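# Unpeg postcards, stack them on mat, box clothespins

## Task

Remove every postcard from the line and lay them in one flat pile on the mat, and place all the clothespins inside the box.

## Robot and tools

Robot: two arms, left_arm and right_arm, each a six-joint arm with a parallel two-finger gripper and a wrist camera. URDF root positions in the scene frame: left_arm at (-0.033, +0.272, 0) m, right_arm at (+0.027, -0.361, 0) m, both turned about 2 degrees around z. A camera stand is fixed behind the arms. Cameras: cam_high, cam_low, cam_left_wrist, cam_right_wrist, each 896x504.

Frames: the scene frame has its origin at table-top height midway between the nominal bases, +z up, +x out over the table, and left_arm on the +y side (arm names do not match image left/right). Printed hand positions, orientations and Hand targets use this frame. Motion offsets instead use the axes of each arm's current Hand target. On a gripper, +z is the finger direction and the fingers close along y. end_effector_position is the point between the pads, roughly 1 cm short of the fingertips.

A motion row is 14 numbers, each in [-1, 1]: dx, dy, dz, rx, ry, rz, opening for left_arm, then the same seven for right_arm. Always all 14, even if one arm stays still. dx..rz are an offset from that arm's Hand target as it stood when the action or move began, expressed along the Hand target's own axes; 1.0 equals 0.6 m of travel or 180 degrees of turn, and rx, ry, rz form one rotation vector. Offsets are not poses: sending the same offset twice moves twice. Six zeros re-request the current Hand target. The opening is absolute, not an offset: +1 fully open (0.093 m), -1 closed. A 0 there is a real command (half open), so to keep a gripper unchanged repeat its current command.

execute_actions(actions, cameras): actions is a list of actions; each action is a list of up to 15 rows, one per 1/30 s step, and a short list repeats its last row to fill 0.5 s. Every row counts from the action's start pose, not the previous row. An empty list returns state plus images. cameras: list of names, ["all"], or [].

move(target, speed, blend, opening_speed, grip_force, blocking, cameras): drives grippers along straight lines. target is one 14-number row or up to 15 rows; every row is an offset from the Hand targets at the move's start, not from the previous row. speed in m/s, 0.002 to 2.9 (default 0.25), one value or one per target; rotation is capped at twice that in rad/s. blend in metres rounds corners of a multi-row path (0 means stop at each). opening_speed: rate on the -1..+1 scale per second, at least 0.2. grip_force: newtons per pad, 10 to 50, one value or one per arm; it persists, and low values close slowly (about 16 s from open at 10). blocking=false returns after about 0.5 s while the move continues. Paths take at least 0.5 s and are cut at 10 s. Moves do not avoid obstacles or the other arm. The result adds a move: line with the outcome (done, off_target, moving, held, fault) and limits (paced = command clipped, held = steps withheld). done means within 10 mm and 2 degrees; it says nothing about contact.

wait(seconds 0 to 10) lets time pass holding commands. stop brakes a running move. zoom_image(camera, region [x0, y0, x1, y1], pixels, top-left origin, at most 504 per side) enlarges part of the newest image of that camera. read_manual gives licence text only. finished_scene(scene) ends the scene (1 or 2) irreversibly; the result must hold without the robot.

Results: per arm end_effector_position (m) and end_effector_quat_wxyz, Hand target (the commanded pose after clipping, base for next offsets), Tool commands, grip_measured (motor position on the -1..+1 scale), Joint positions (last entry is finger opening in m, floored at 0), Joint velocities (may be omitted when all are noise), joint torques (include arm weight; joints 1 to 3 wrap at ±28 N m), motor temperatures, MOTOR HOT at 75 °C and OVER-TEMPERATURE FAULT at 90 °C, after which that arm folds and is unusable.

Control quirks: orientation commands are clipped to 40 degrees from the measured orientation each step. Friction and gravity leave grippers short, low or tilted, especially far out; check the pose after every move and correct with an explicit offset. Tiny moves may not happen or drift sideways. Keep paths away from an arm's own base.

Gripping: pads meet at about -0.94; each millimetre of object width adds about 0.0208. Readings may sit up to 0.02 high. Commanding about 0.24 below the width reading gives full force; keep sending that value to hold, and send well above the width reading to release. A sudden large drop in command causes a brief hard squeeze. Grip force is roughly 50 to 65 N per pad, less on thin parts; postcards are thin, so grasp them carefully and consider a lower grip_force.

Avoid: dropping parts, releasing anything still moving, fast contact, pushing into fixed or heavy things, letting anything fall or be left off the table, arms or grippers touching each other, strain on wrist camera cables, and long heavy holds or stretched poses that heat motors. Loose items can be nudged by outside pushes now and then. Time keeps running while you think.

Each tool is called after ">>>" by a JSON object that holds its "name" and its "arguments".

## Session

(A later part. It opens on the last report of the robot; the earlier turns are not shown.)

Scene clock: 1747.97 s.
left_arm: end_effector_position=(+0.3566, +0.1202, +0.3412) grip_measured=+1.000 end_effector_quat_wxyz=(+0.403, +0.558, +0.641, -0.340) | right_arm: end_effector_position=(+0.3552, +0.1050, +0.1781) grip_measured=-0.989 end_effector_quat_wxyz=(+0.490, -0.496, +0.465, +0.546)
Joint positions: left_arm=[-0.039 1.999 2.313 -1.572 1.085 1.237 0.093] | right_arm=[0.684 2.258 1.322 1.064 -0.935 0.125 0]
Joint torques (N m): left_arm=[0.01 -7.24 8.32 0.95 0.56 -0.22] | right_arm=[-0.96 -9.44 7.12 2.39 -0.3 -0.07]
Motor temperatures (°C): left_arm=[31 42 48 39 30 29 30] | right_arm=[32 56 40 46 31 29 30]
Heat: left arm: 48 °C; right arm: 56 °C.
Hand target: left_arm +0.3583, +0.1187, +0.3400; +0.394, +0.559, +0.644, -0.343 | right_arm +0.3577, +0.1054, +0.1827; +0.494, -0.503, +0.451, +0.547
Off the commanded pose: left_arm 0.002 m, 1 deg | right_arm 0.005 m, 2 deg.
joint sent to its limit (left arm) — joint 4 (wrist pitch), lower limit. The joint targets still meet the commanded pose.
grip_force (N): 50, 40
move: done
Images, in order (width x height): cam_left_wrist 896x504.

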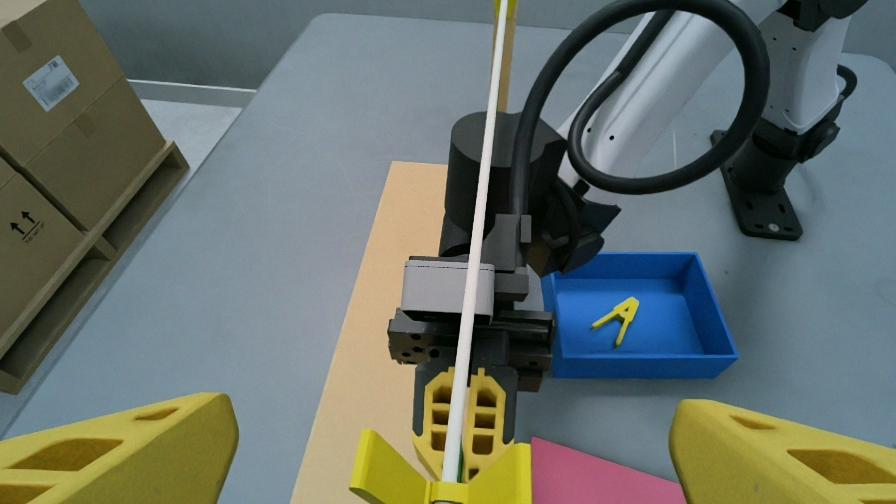

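>>> {"name": "move", "arguments": {"target": [0.0156,0,0.0079,0,0,0,1, 0,0,0,0,0,0,-1], "speed": 0.06, "cameras": ["cam_left_wrist"]}}

Scene clock: 1758.20 s.
left_arm: end_effector_position=(+0.3569, +0.1202, +0.3331) grip_measured=+1.000 end_effector_quat_wxyz=(+0.395, +0.554, +0.646, -0.347) | right_arm: end_effector_position=(+0.3552, +0.1050, +0.1781) grip_measured=-0.989 end_effector_quat_wxyz=(+0.490, -0.496, +0.465, +0.546)
Joint positions: left_arm=[-0.039 1.999 2.281 -1.566 1.084 1.237 0.093] | right_arm=[0.684 2.258 1.322 1.064 -0.935 0.125 0]
Joint torques (N m): left_arm=[0.06 -8.49 5.57 1.08 0.71 0.06] | right_arm=[-0.96 -9.44 7.12 2.39 -0.31 -0.07]
Motor temperatures (°C): left_arm=[31 43 48 38 30 29 30] | right_arm=[32 56 40 46 31 29 30]
Heat: left arm: 48 °C; right arm: 56 °C.
Hand target: left_arm +0.3582, +0.1187, +0.3295; +0.394, +0.559, +0.644, -0.343 | right_arm +0.3577, +0.1054, +0.1827; +0.494, -0.503, +0.451, +0.547
Off the commanded pose: left_arm 0.004 m, 1 deg | right_arm 0.005 m, 2 deg.
grip_force (N): 50, 40
move: done
Images, in order (width x height): cam_left_wrist 896x504.

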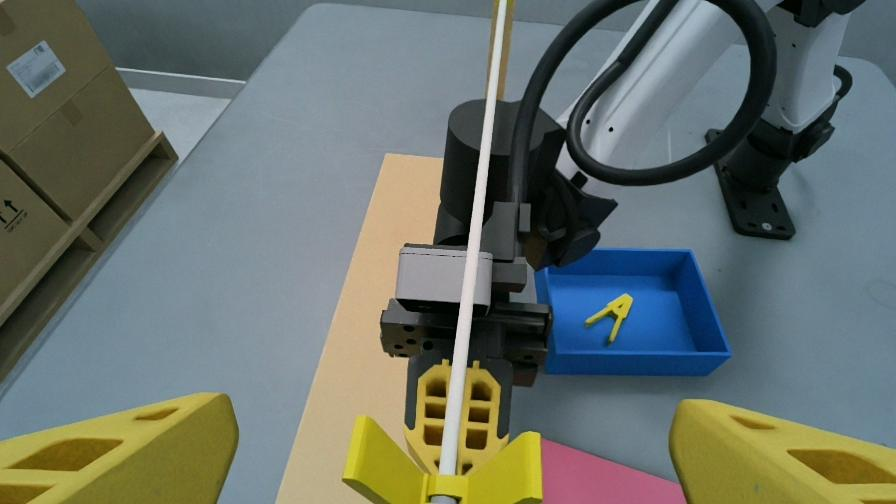

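>>> {"name": "move", "arguments": {"target": [[0,0,0,0,0,0,0.02, 0,0,0,0,0,0,-1],[0,0,0,0,0,0,-0.3, 0,0,0,0,0,0,-1]], "speed": 0.06, "opening_speed": 0.4, "cameras": ["cam_left_wrist"]}}

Scene clock: 1772.17 s.
left_arm: end_effector_position=(+0.3570, +0.1202, +0.3332) grip_measured=-0.296 end_effector_quat_wxyz=(+0.395, +0.554, +0.646, -0.346) | right_arm: end_effector_position=(+0.3552, +0.1051, +0.1780) grip_measured=-0.989 end_effector_quat_wxyz=(+0.490, -0.496, +0.465, +0.546)
Joint positions: left_arm=[-0.039 1.999 2.281 -1.566 1.084 1.237 0.031] | right_arm=[0.684 2.258 1.322 1.064 -0.935 0.125 0]
Joint torques (N m): left_arm=[0.01 -8.59 5.48 1.08 0.61 0.07] | right_arm=[-0.94 -9.44 7.12 2.4 -0.3 -0.07]
Motor temperatures (°C): left_arm=[31 44 48 38 30 29 30] | right_arm=[32 56 40 46 31 29 30]
Heat: left arm: 48 °C; right arm: 56 °C.
Hand target: left_arm +0.3582, +0.1187, +0.3295; +0.394, +0.559, +0.644, -0.343 | right_arm +0.3578, +0.1054, +0.1827; +0.494, -0.503, +0.451, +0.546
Off the commanded pose: left_arm 0.004 m, 1 deg | right_arm 0.005 m, 2 deg.
grip_force (N): 50, 40
move: done
Images, in order (width x height): cam_left_wrist 896x504.

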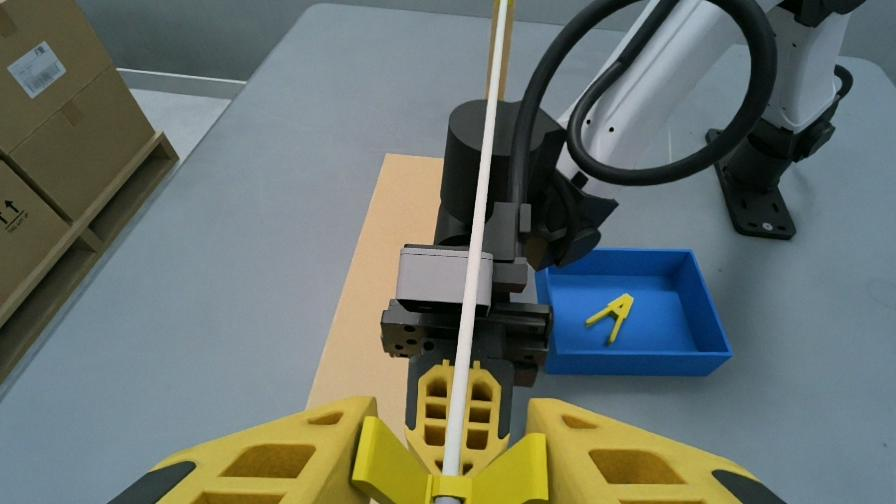

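>>> {"name": "move", "arguments": {"target": [[0,0,0,0,0,0,-0.5, 0,0,0,0,0,0,-1],[0,0,0,0,0,0,-0.62, 0,0,0,0,0,0,-1]], "speed": 0.06, "opening_speed": 0.25, "cameras": ["cam_left_wrist"]}}

Scene clock: 1780.17 s.
left_arm: end_effector_position=(+0.3571, +0.1202, +0.3332) grip_measured=-0.613 end_effector_quat_wxyz=(+0.395, +0.554, +0.646, -0.346) | right_arm: end_effector_position=(+0.3552, +0.1051, +0.1780) grip_measured=-0.989 end_effector_quat_wxyz=(+0.490, -0.496, +0.465, +0.546)
Joint positions: left_arm=[-0.039 1.999 2.281 -1.565 1.084 1.237 0.016] | right_arm=[0.684 2.258 1.322 1.064 -0.935 0.125 0]
Joint torques (N m): left_arm=[0.16 -8.28 5.42 1.02 0.61 0.12] | right_arm=[-0.96 -9.44 7.1 2.4 -0.3 -0.08]
Motor temperatures (°C): left_arm=[31 44 48 38 30 29 30] | right_arm=[32 56 40 46 31 29 30]
Heat: left arm: 48 °C; right arm: 56 °C.
Hand target: left_arm +0.3582, +0.1187, +0.3295; +0.394, +0.559, +0.644, -0.343 | right_arm +0.3578, +0.1054, +0.1828; +0.495, -0.503, +0.451, +0.546
Off the commanded pose: left_arm 0.004 m, 1 deg | right_arm 0.005 m, 2 deg.
grip_force (N): 50, 40
move: done
Images, in order (width x height): cam_left_wrist 896x504.

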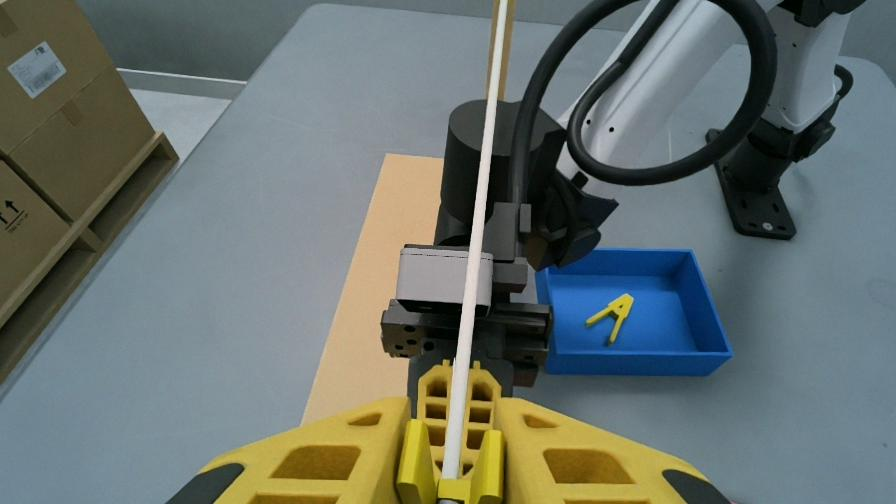

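Squeezing well; continue.

>>> {"name": "move", "arguments": {"target": [[0,0,0,0,0,0,-0.72, 0,0,0,0,0,0,-1],[0,0,0,0,0,0,-0.78, 0,0,0,0,0,0,-1]], "speed": 0.06, "opening_speed": 0.25, "cameras": ["cam_left_wrist","cam_right_wrist","cam_low"]}}

>>> {"name": "zoom_image", "arguments": {"camera": "cam_low", "region": [500, 0, 680, 180]}}

Scene clock: 1792.50 s.
left_arm: end_effector_position=(+0.3571, +0.1202, +0.3332) grip_measured=-0.741 end_effector_quat_wxyz=(+0.395, +0.554, +0.646, -0.346) | right_arm: end_effector_position=(+0.3552, +0.1051, +0.1780) grip_measured=-0.989 end_effector_quat_wxyz=(+0.490, -0.496, +0.465, +0.546)
Joint positions: left_arm=[-0.039 1.999 2.281 -1.565 1.084 1.237 0.01] | right_arm=[0.684 2.258 1.322 1.064 -0.935 0.125 0]
Joint torques (N m): left_arm=[-0.09 -8.39 5.89 1.11 0.72 0.08] | right_arm=[-0.95 -9.44 7.1 2.4 -0.3 -0.07]
Motor temperatures (°C): left_arm=[31 45 48 37 30 29 31] | right_arm=[32 56 40 46 31 29 30]
Heat: left arm: 48 °C; right arm: 56 °C.
Hand target: left_arm +0.3582, +0.1187, +0.3295; +0.394, +0.559, +0.644, -0.343 | right_arm +0.3578, +0.1054, +0.1828; +0.495, -0.503, +0.451, +0.546
Off the commanded pose: left_arm 0.004 m, 1 deg | right_arm 0.005 m, 2 deg.
grip_force (N): 50, 40
move: done
Images, in order (width x height): cam_low 896x504, cam_left_wrist 896x504, cam_right_wrist 896x504.

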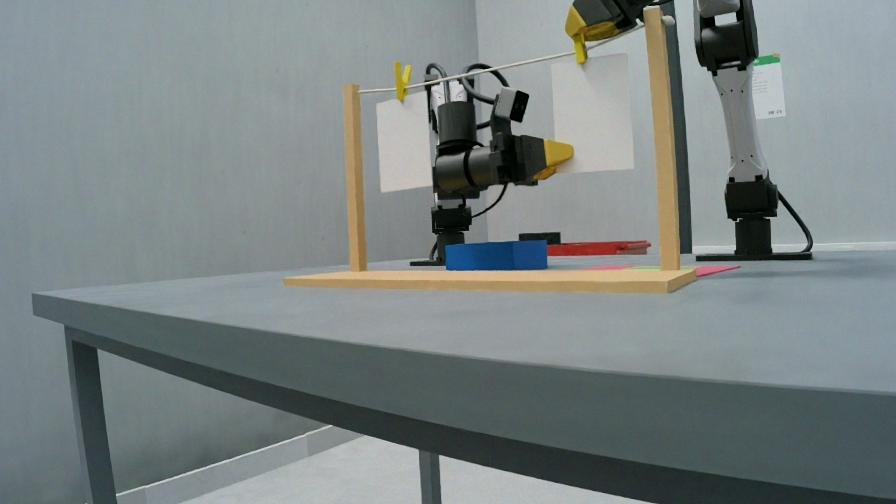

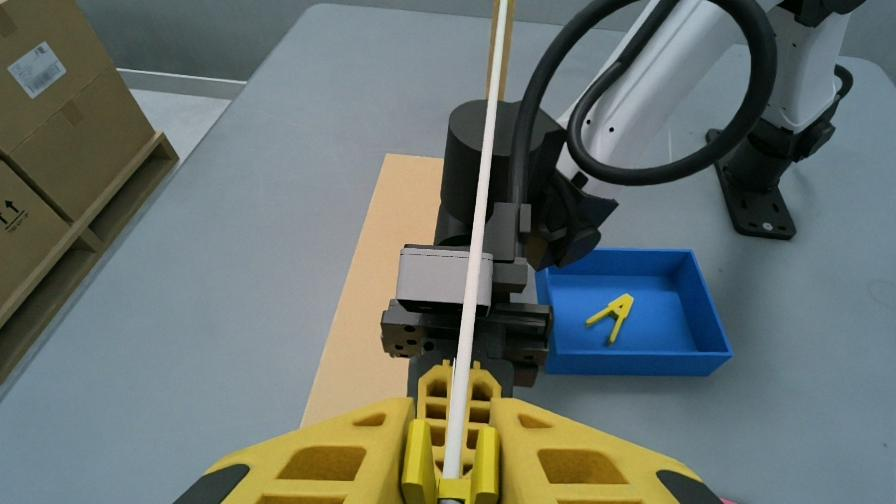

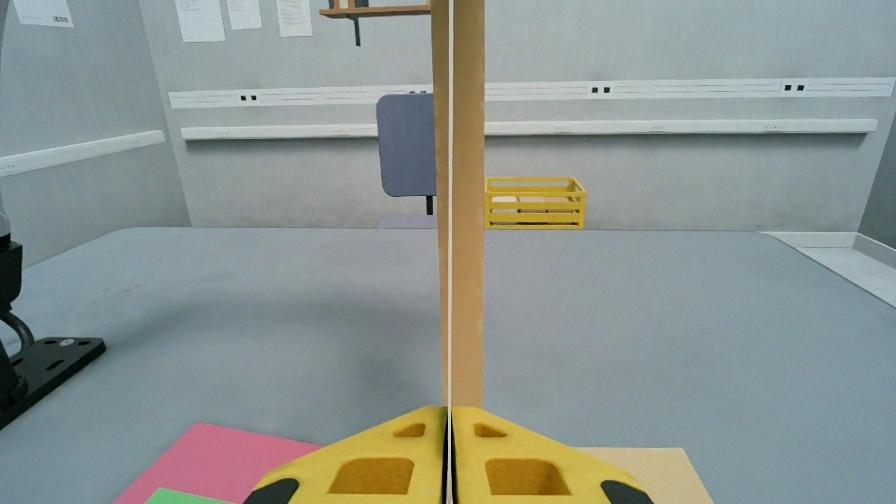

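Scaled by 2.800.

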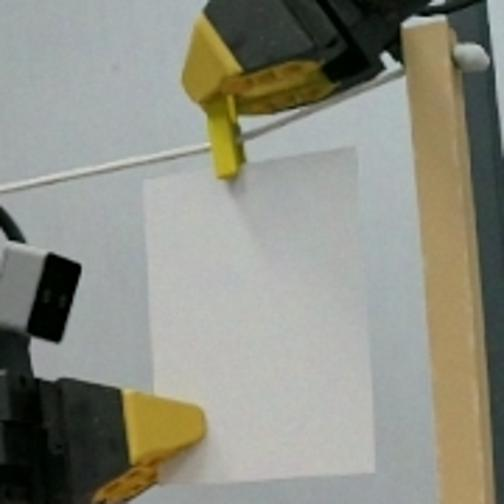

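>>> {"name": "move", "arguments": {"target": [[0,0,0,0,0,0,-0.86, 0,0,0,0,0,0,-1],[0,0,0,0,0,0,-0.92, 0,0,0,0,0,0,-1]], "speed": 0.06, "opening_speed": 0.25, "cameras": ["cam_left_wrist"]}}

>>> {"name": "zoom_image", "arguments": {"camera": "cam_left_wrist", "region": [380, 360, 530, 504]}}

Scene clock: 1804.83 s.
left_arm: end_effector_position=(+0.3571, +0.1202, +0.3332) grip_measured=-0.752 end_effector_quat_wxyz=(+0.395, +0.554, +0.646, -0.346) | right_arm: end_effector_position=(+0.3552, +0.1051, +0.1780) grip_measured=-0.989 end_effector_quat_wxyz=(+0.490, -0.496, +0.465, +0.546)
Joint positions: left_arm=[-0.039 1.999 2.281 -1.565 1.084 1.237 0.009] | right_arm=[0.684 2.258 1.322 1.064 -0.935 0.125 0]
Joint torques (N m): left_arm=[0.18 -8.65 5.71 1.04 0.73 0.11] | right_arm=[-0.95 -9.44 7.13 2.4 -0.3 -0.07]
Motor temperatures (°C): left_arm=[31 45 48 37 30 29 31] | right_arm=[32 56 40 45 31 29 30]
Heat: left arm: 48 °C; right arm: 56 °C.
Hand target: left_arm +0.3582, +0.1187, +0.3295; +0.394, +0.559, +0.644, -0.343 | right_arm +0.3578, +0.1054, +0.1828; +0.495, -0.503, +0.451, +0.546
Off the commanded pose: left_arm 0.004 m, 1 deg | right_arm 0.005 m, 2 deg.
grip_force (N): 50, 40
move: done
Images, in order (width x height): cam_left_wrist 896x504.

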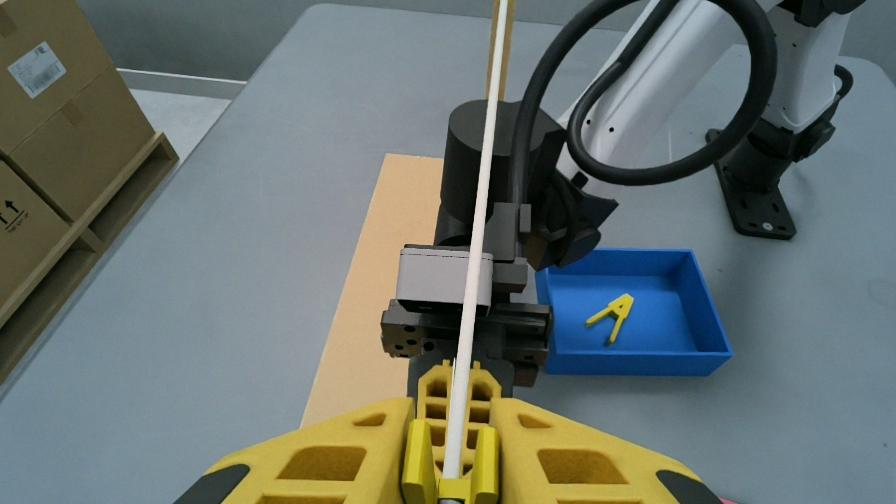

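Scaled by 3.360.

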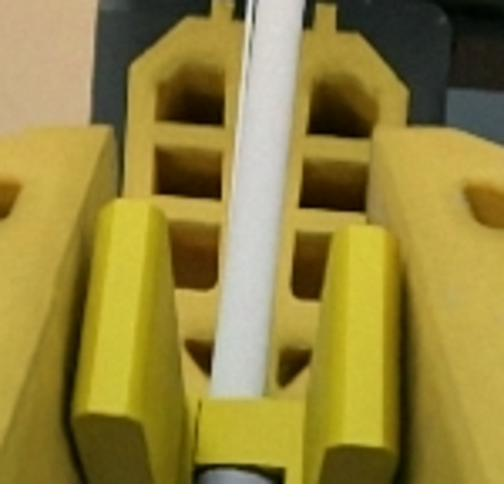

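>>> {"name": "move", "arguments": {"target": [0,0,0,0,0,0,-0.85, 0.0761,-0.0013,0.01,0,0,0,-1], "speed": 0.06, "cameras": ["cam_left_wrist","cam_low"]}}

>>> {"name": "zoom_image", "arguments": {"camera": "cam_low", "region": [500, 0, 680, 180]}}

Scene clock: 1823.63 s.
left_arm: end_effector_position=(+0.3571, +0.1202, +0.3332) grip_measured=-0.752 end_effector_quat_wxyz=(+0.395, +0.554, +0.646, -0.346) | right_arm: end_effector_position=(+0.3586, +0.1105, +0.1284) grip_measured=-0.989 end_effector_quat_wxyz=(+0.480, -0.495, +0.474, +0.547)
Joint positions: left_arm=[-0.039 1.999 2.281 -1.565 1.084 1.237 0.009] | right_arm=[0.687 2.392 1.341 1.153 -0.935 0.125 0]
Joint torques (N m): left_arm=[-0.05 -8.44 5.87 1.02 0.6 0.1] | right_arm=[0.29 -10.11 6.78 2.63 -0.12 -0.13]
Motor temperatures (°C): left_arm=[31 46 48 37 30 29 32] | right_arm=[32 56 40 45 31 29 30]
Heat: left arm: 48 °C; right arm: 56 °C.
Hand target: left_arm +0.3582, +0.1187, +0.3295; +0.394, +0.559, +0.644, -0.343 | right_arm +0.3577, +0.1154, +0.1378; +0.495, -0.503, +0.451, +0.546
Off the commanded pose: left_arm 0.004 m, 1 deg | right_arm 0.011 m, 3 deg.
grip_force (N): 50, 40
move: off_target (right_arm)
Images, in order (width x height): cam_low 896x504, cam_left_wrist 896x504.

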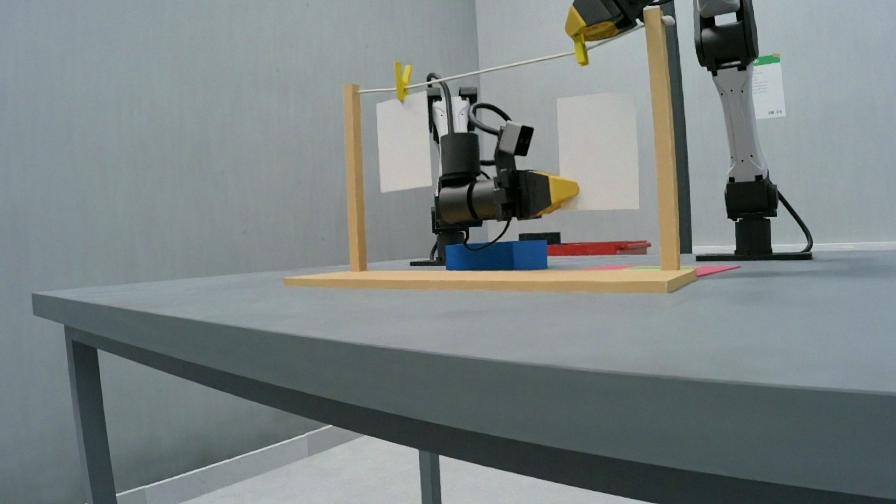

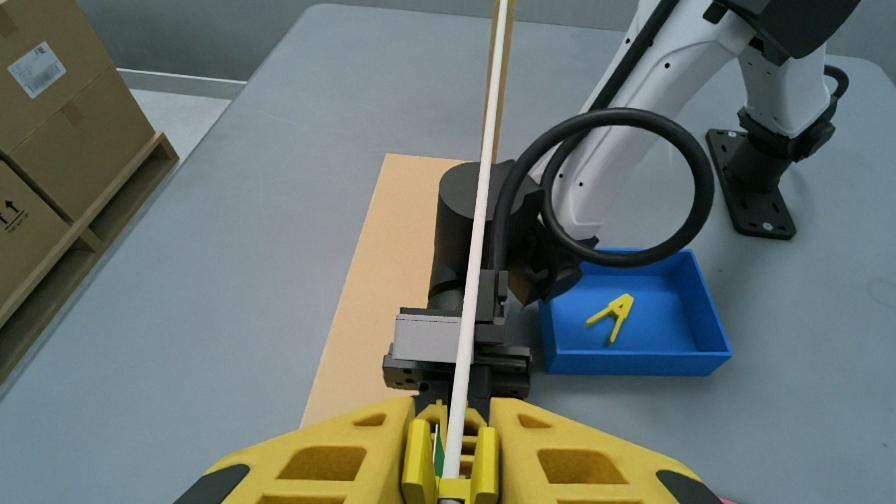

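Scaled by 2.800.

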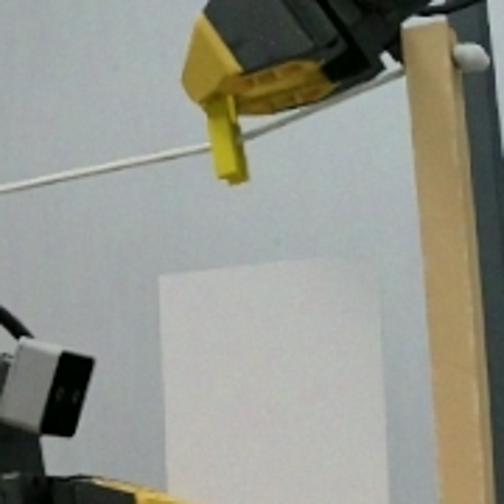

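>>> {"name": "move", "arguments": {"target": [-0.0848,-0.0032,-0.0172,0,0,0,-0.85, -0.0535,0.2037,-0.0247,0,0,0,-1], "speed": 0.1, "cameras": ["all"]}}

Scene clock: 1841.37 s.
left_arm: end_effector_position=(+0.3561, +0.1062, +0.3811) grip_measured=-0.752 end_effector_quat_wxyz=(+0.423, +0.546, +0.642, -0.334) | right_arm: end_effector_position=(+0.2410, +0.0875, +0.1528) grip_measured=-0.989 end_effector_quat_wxyz=(+0.477, -0.502, +0.470, +0.548)
Joint positions: left_arm=[-0.076 2.028 2.511 -1.575 1.08 1.075 0.009] | right_arm=[0.85 2.07 0.865 1.282 -0.788 0.091 0]
Joint torques (N m): left_arm=[0.12 -7.08 7.73 1.16 0.63 -0.2] | right_arm=[-0.03 -10.43 3.37 2.78 -0.03 -0.1]
Motor temperatures (°C): left_arm=[31 46 48 37 30 29 32] | right_arm=[32 58 41 46 31 29 30]
Heat: left arm: 48 °C; right arm: 58 °C.
Hand target: left_arm +0.3583, +0.1047, +0.3796; +0.394, +0.559, +0.644, -0.343 | right_arm +0.2380, +0.0852, +0.1681; +0.495, -0.503, +0.451, +0.546
Off the commanded pose: left_arm 0.003 m, 4 deg | right_arm 0.016 m, 3 deg.
joint sent to its limit (left arm) — joint 4 (wrist pitch), lower limit. The joint targets are off in orientation, not in position.
grip_force (N): 50, 40
move: off_target (left_arm, right_arm)

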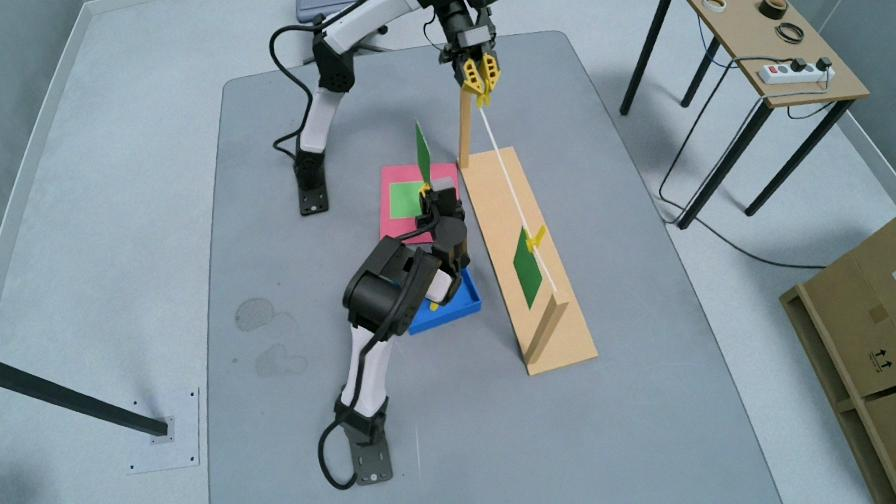

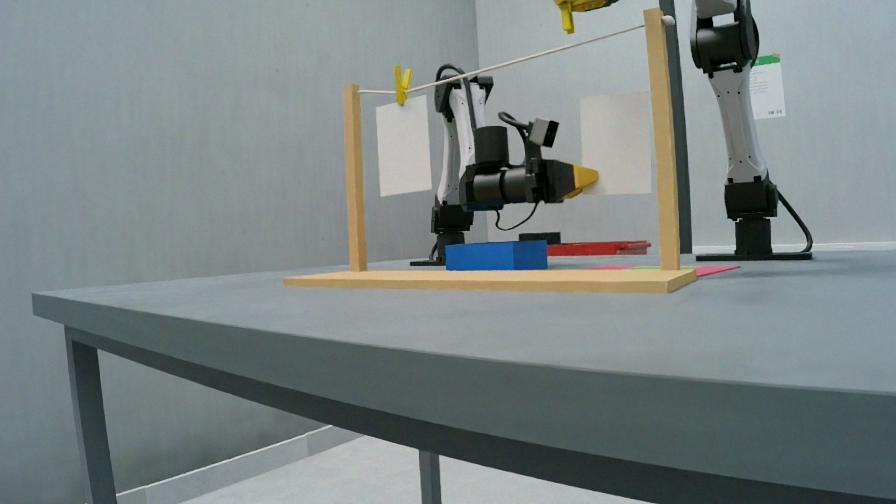

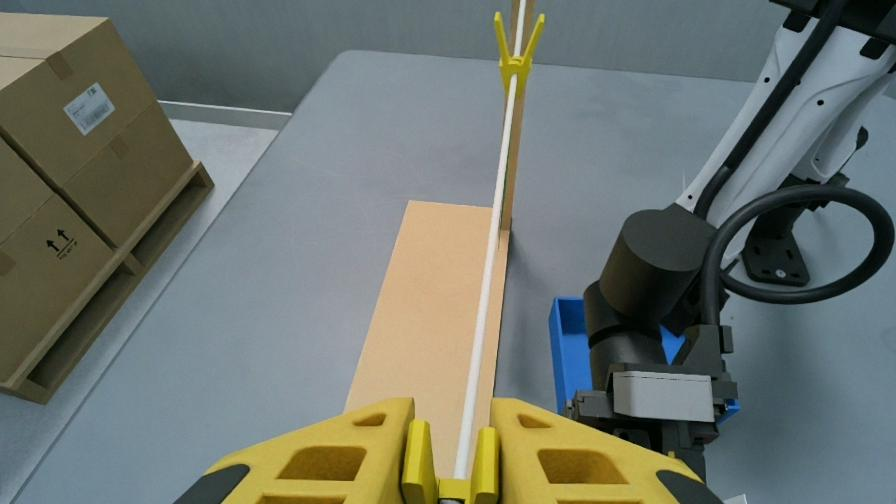

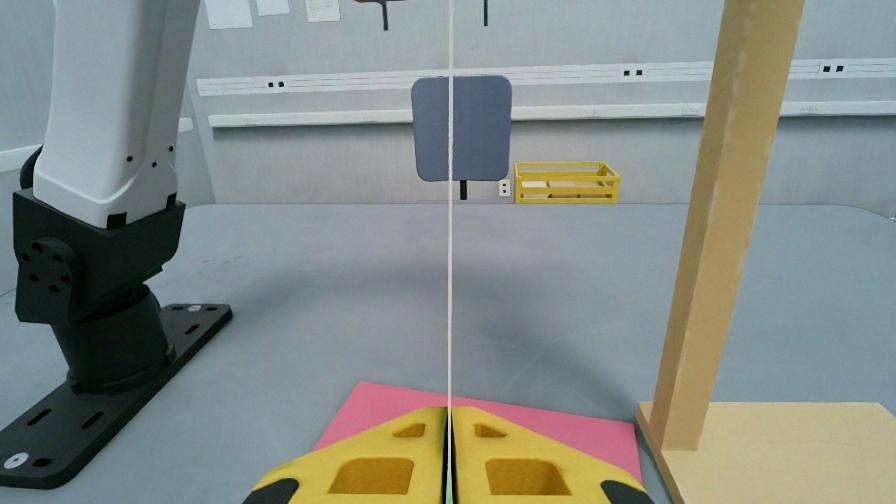

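>>> {"name": "move", "arguments": {"target": [0,0,0,0,0,0,-0.85, 0.0179,0.0877,0.0579,0.1956,0.0394,0.502,-1], "speed": 0.2, "grip_force": 50, "cameras": ["cam_high","cam_low"]}}

>>> {"name": "zoom_image", "arguments": {"camera": "cam_high", "region": [340, 130, 500, 260]}}

Scene clock: 1879.47 s.
left_arm: end_effector_position=(+0.3561, +0.1062, +0.3811) grip_measured=-0.752 end_effector_quat_wxyz=(+0.423, +0.546, +0.642, -0.334) | right_arm: end_effector_position=(+0.1787, +0.1088, +0.1334) grip_measured=-0.989 end_effector_quat_wxyz=(+0.044, +0.086, +0.841, +0.533)
Joint positions: left_arm=[-0.076 2.028 2.511 -1.575 1.08 1.075 0.009] | right_arm=[1.169 1.739 0.929 0.361 -0.165 1.511 0]
Joint torques (N m): left_arm=[0.12 -7.23 7.71 1.22 0.67 -0.2] | right_arm=[0.29 -9.39 7.86 2.74 0.15 0]
Motor temperatures (°C): left_arm=[31 42 50 38 29 29 33] | right_arm=[32 56 38 49 31 29 30]
Heat: left arm: 50 °C; right arm: 56 °C.
Hand target: left_arm +0.3583, +0.1047, +0.3796; +0.394, +0.559, +0.644, -0.343 | right_arm +0.1820, +0.1151, +0.1599; +0.058, +0.087, +0.825, +0.556
Off the commanded pose: left_arm 0.003 m, 4 deg | right_arm 0.028 m, 4 deg.
joint sent to its limit (left arm) — joint 4 (wrist pitch), lower limit. The joint targets are off in orientation, not in position.
move: off_target (left_arm, right_arm)
Images, in order (width x height): cam_high 896x504, cam_low 896x504.

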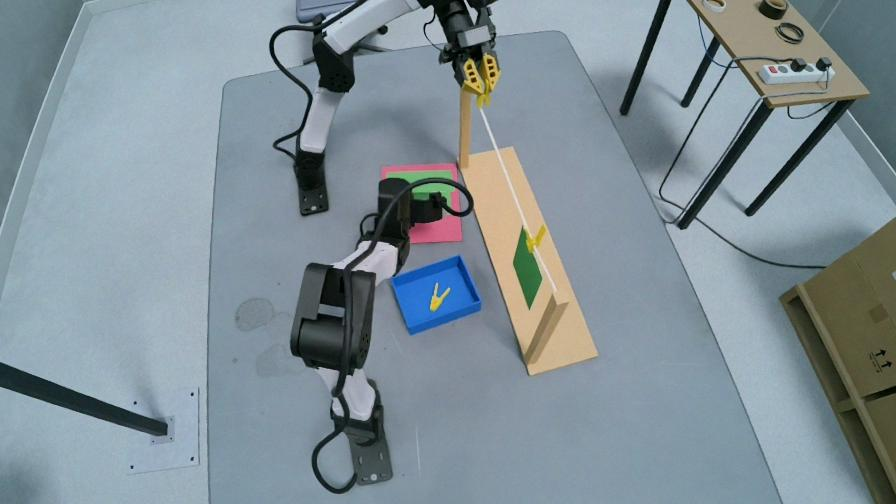

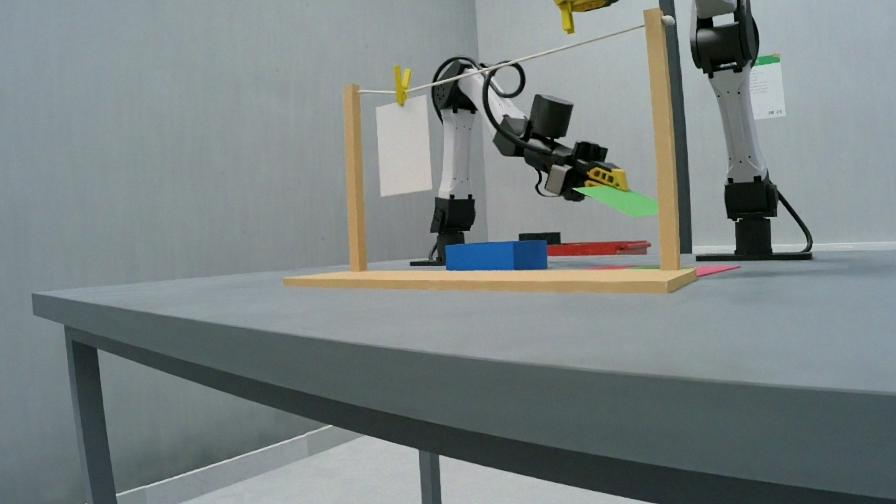

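Scaled by 3.150.

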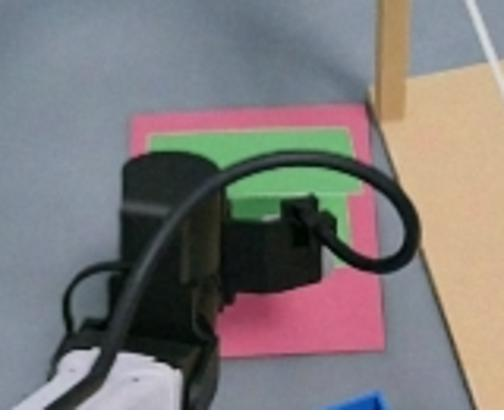

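>>> {"name": "move", "arguments": {"target": [0,0,0,0,0,0,-0.85, 0.0079,-0.1252,0.0819,0,0,0,-1], "speed": 0.1, "cameras": ["cam_high","cam_low"]}}

>>> {"name": "zoom_image", "arguments": {"camera": "cam_high", "region": [340, 130, 500, 260]}}

>>> {"name": "zoom_image", "arguments": {"camera": "cam_low", "region": [540, 200, 700, 300]}}

Scene clock: 1903.77 s.
left_arm: end_effector_position=(+0.3561, +0.1062, +0.3811) grip_measured=-0.752 end_effector_quat_wxyz=(+0.423, +0.546, +0.642, -0.334) | right_arm: end_effector_position=(+0.1803, +0.1335, +0.0727) grip_measured=-0.989 end_effector_quat_wxyz=(+0.049, +0.083, +0.828, +0.552)
Joint positions: left_arm=[-0.076 2.028 2.511 -1.575 1.08 1.075 0.009] | right_arm=[1.189 1.991 0.908 0.682 -0.147 1.521 0]
Joint torques (N m): left_arm=[-0.01 -7.13 7.88 1.16 0.59 -0.17] | right_arm=[0.31 -7.83 3.96 3.05 0.16 -0.04]
Heat: left arm: 50 °C; right arm: 54 °C.
Hand target: left_arm +0.3583, +0.1047, +0.3796; +0.394, +0.559, +0.644, -0.343 | right_arm +0.1809, +0.1332, +0.0722; +0.058, +0.087, +0.825, +0.556
Off the commanded pose: left_arm 0.003 m, 4 deg | right_arm 0.001 m, 1 deg.
joint sent to its limit (left arm) — joint 4 (wrist pitch), lower limit. The joint targets are off in orientation, not in position.
move: off_target (left_arm)
Images, in order (width x height): cam_high 896x504, cam_low 896x504.

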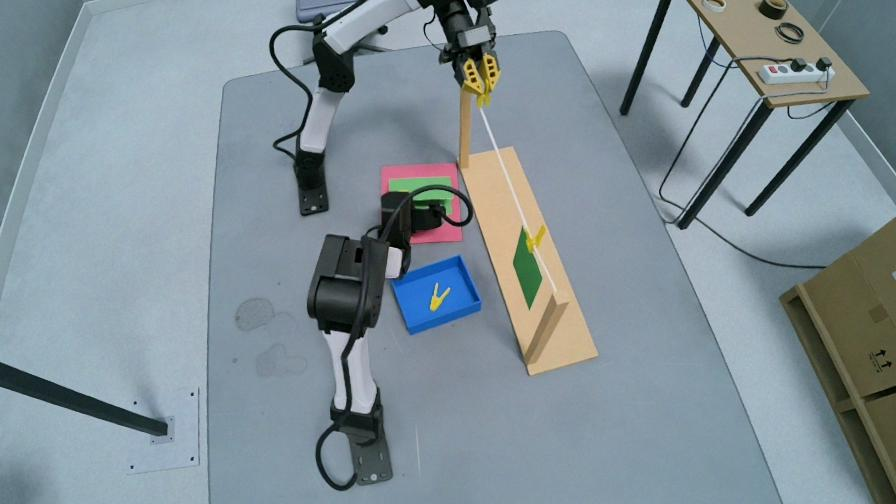

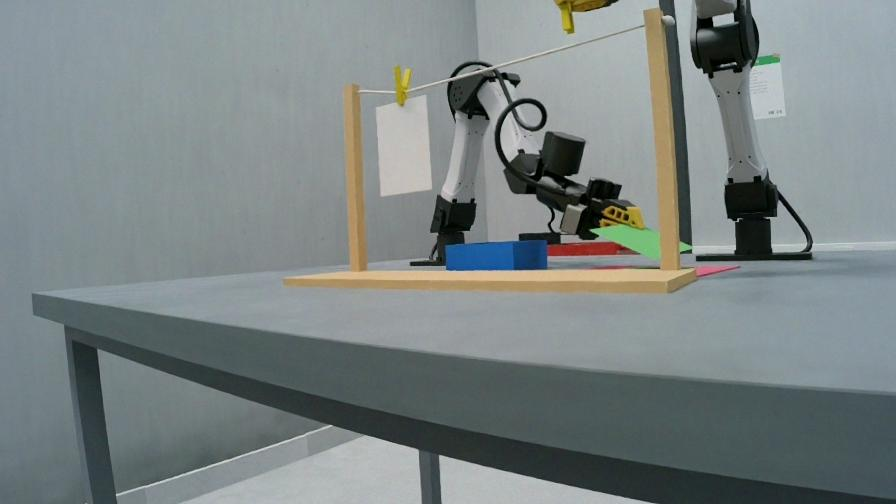

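Scaled by 3.150.

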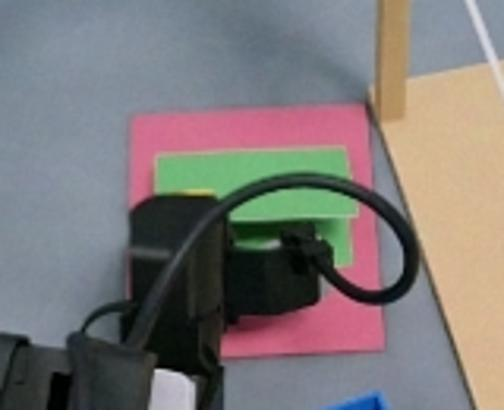

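Scaled by 3.150.

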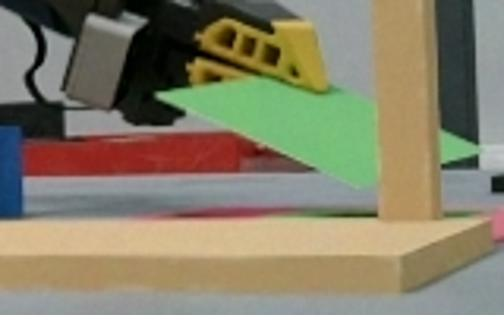

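>>> {"name": "move", "arguments": {"target": [0,0,0,0,0,0,-0.85, 0.0009,-0.0341,0.0357,0,0.0118,-0.0048,-1], "speed": 0.06, "cameras": ["cam_high","cam_low"]}}

>>> {"name": "zoom_image", "arguments": {"camera": "cam_high", "region": [340, 130, 500, 260]}}

>>> {"name": "zoom_image", "arguments": {"camera": "cam_low", "region": [540, 200, 700, 300]}}

Scene clock: 1926.13 s.
left_arm: end_effector_position=(+0.3561, +0.1062, +0.3811) grip_measured=-0.752 end_effector_quat_wxyz=(+0.423, +0.546, +0.642, -0.334) | right_arm: end_effector_position=(+0.1805, +0.1409, +0.0449) grip_measured=-0.989 end_effector_quat_wxyz=(+0.045, +0.076, +0.827, +0.554)
Joint positions: left_arm=[-0.076 2.028 2.511 -1.575 1.08 1.075 0.009] | right_arm=[1.189 2.102 0.923 0.783 -0.161 1.514 0]
Joint torques (N m): left_arm=[-0.06 -7.06 7.65 1.17 0.61 -0.16] | right_arm=[-0.72 -7.5 5.86 2.74 -0.21 -0.19]
Heat: left arm: 51 °C; right arm: 52 °C.
Hand target: left_arm +0.3583, +0.1047, +0.3796; +0.394, +0.559, +0.644, -0.343 | right_arm +0.1829, +0.1451, +0.0450; +0.047, +0.070, +0.826, +0.557
Off the commanded pose: left_arm 0.003 m, 4 deg | right_arm 0.005 m, 1 deg.
joint sent to its limit (left arm) — joint 4 (wrist pitch), lower limit. The joint targets are off in orientation, not in position.
move: off_target (left_arm)
Images, in order (width x height): cam_high 896x504, cam_low 896x504.

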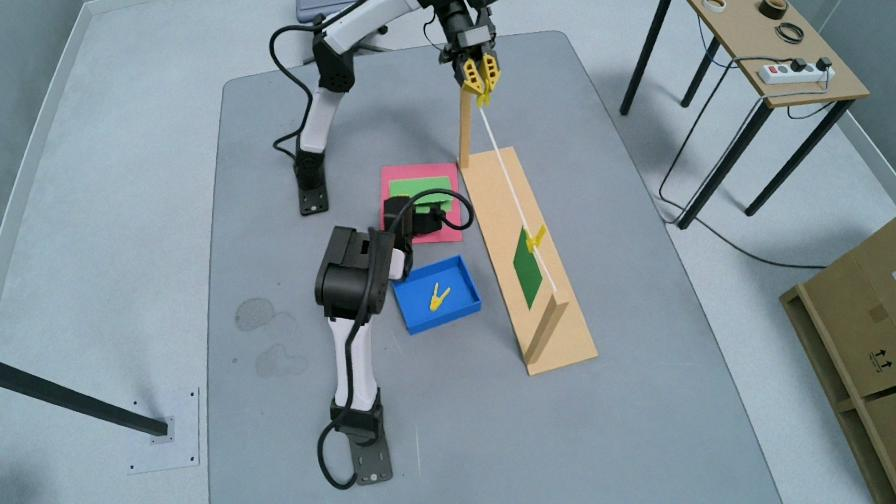

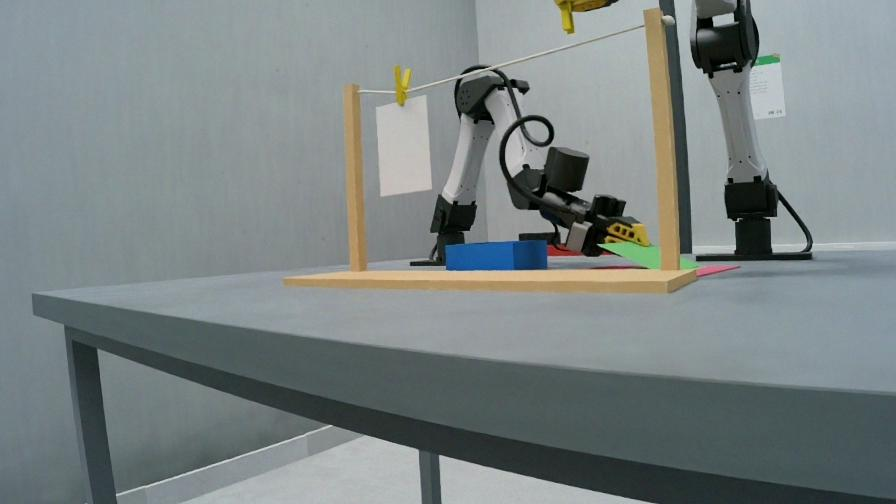

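Scaled by 3.150.

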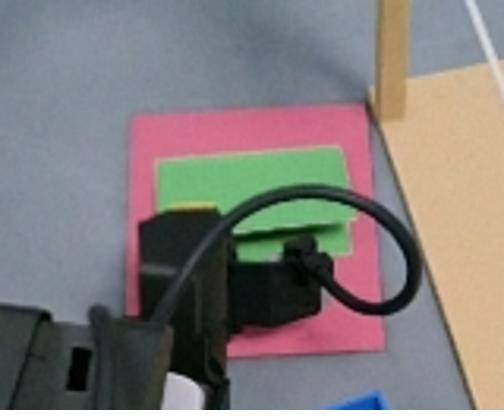

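Scaled by 3.150.

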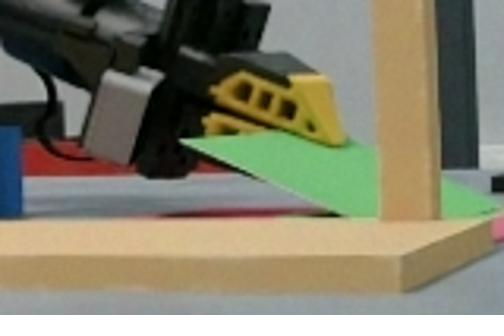

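>>> {"name": "move", "arguments": {"target": [0,0,0,0,0,0,-0.85, 0.0008,-0.0158,0.0008,0,0,0,-1], "speed": 0.04, "cameras": ["cam_high","cam_low"]}}

>>> {"name": "zoom_image", "arguments": {"camera": "cam_high", "region": [340, 130, 500, 260]}}

>>> {"name": "zoom_image", "arguments": {"camera": "cam_low", "region": [540, 200, 700, 300]}}

Scene clock: 1939.60 s.
left_arm: end_effector_position=(+0.3561, +0.1062, +0.3811) grip_measured=-0.752 end_effector_quat_wxyz=(+0.423, +0.546, +0.642, -0.334) | right_arm: end_effector_position=(+0.1806, +0.1432, +0.0430) grip_measured=-0.989 end_effector_quat_wxyz=(+0.046, +0.074, +0.822, +0.562)
Joint positions: left_arm=[-0.076 2.028 2.511 -1.575 1.08 1.075 0.009] | right_arm=[1.189 2.124 0.923 0.824 -0.165 1.514 0]
Joint torques (N m): left_arm=[-0.18 -7.2 7.62 1.17 0.61 -0.16] | right_arm=[-0.75 -7.53 4.42 2.73 -0.19 -0.19]
Heat: left arm: 51 °C; right arm: 52 °C.
Hand target: left_arm +0.3583, +0.1047, +0.3796; +0.394, +0.559, +0.644, -0.343 | right_arm +0.1818, +0.1422, +0.0359; +0.047, +0.070, +0.826, +0.557
Off the commanded pose: left_arm 0.003 m, 4 deg | right_arm 0.007 m, 1 deg.
joint sent to its limit (left arm) — joint 4 (wrist pitch), lower limit. The joint targets are off in orientation, not in position.
move: off_target (left_arm)
Images, in order (width x height): cam_high 896x504, cam_low 896x504.

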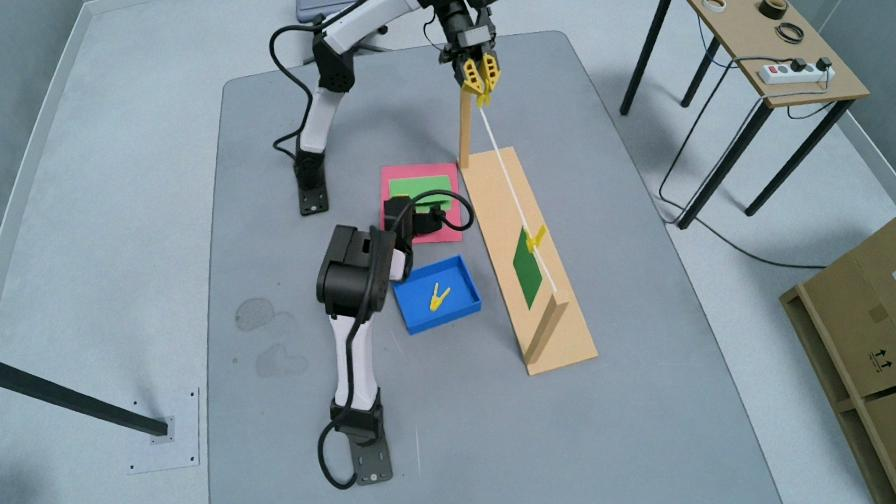

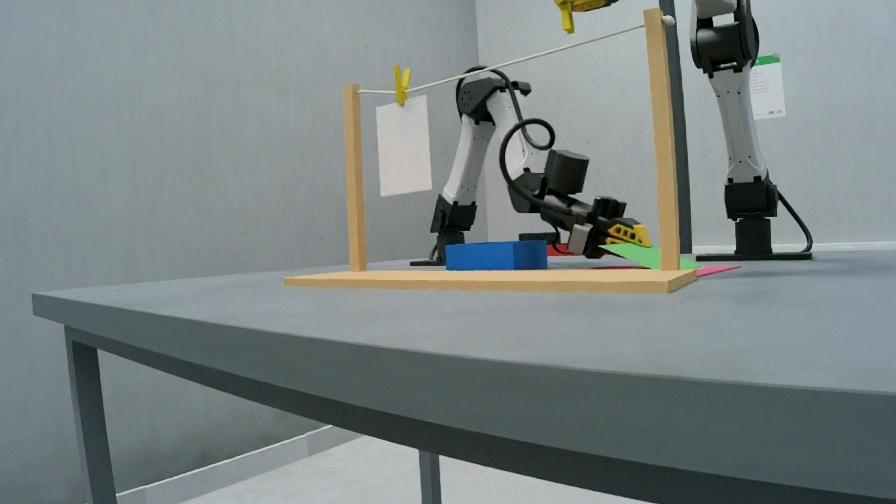

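Scaled by 3.150.

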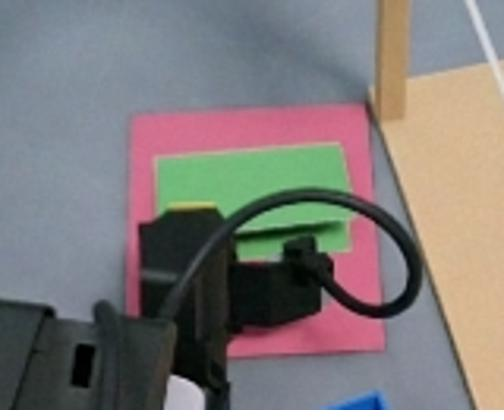

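Scaled by 3.150.

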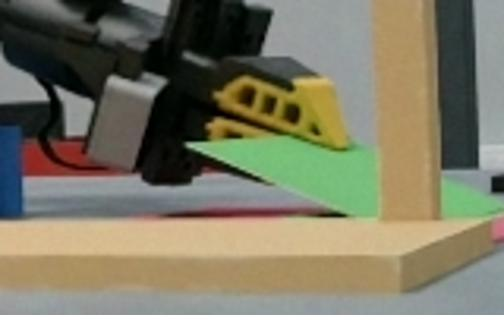

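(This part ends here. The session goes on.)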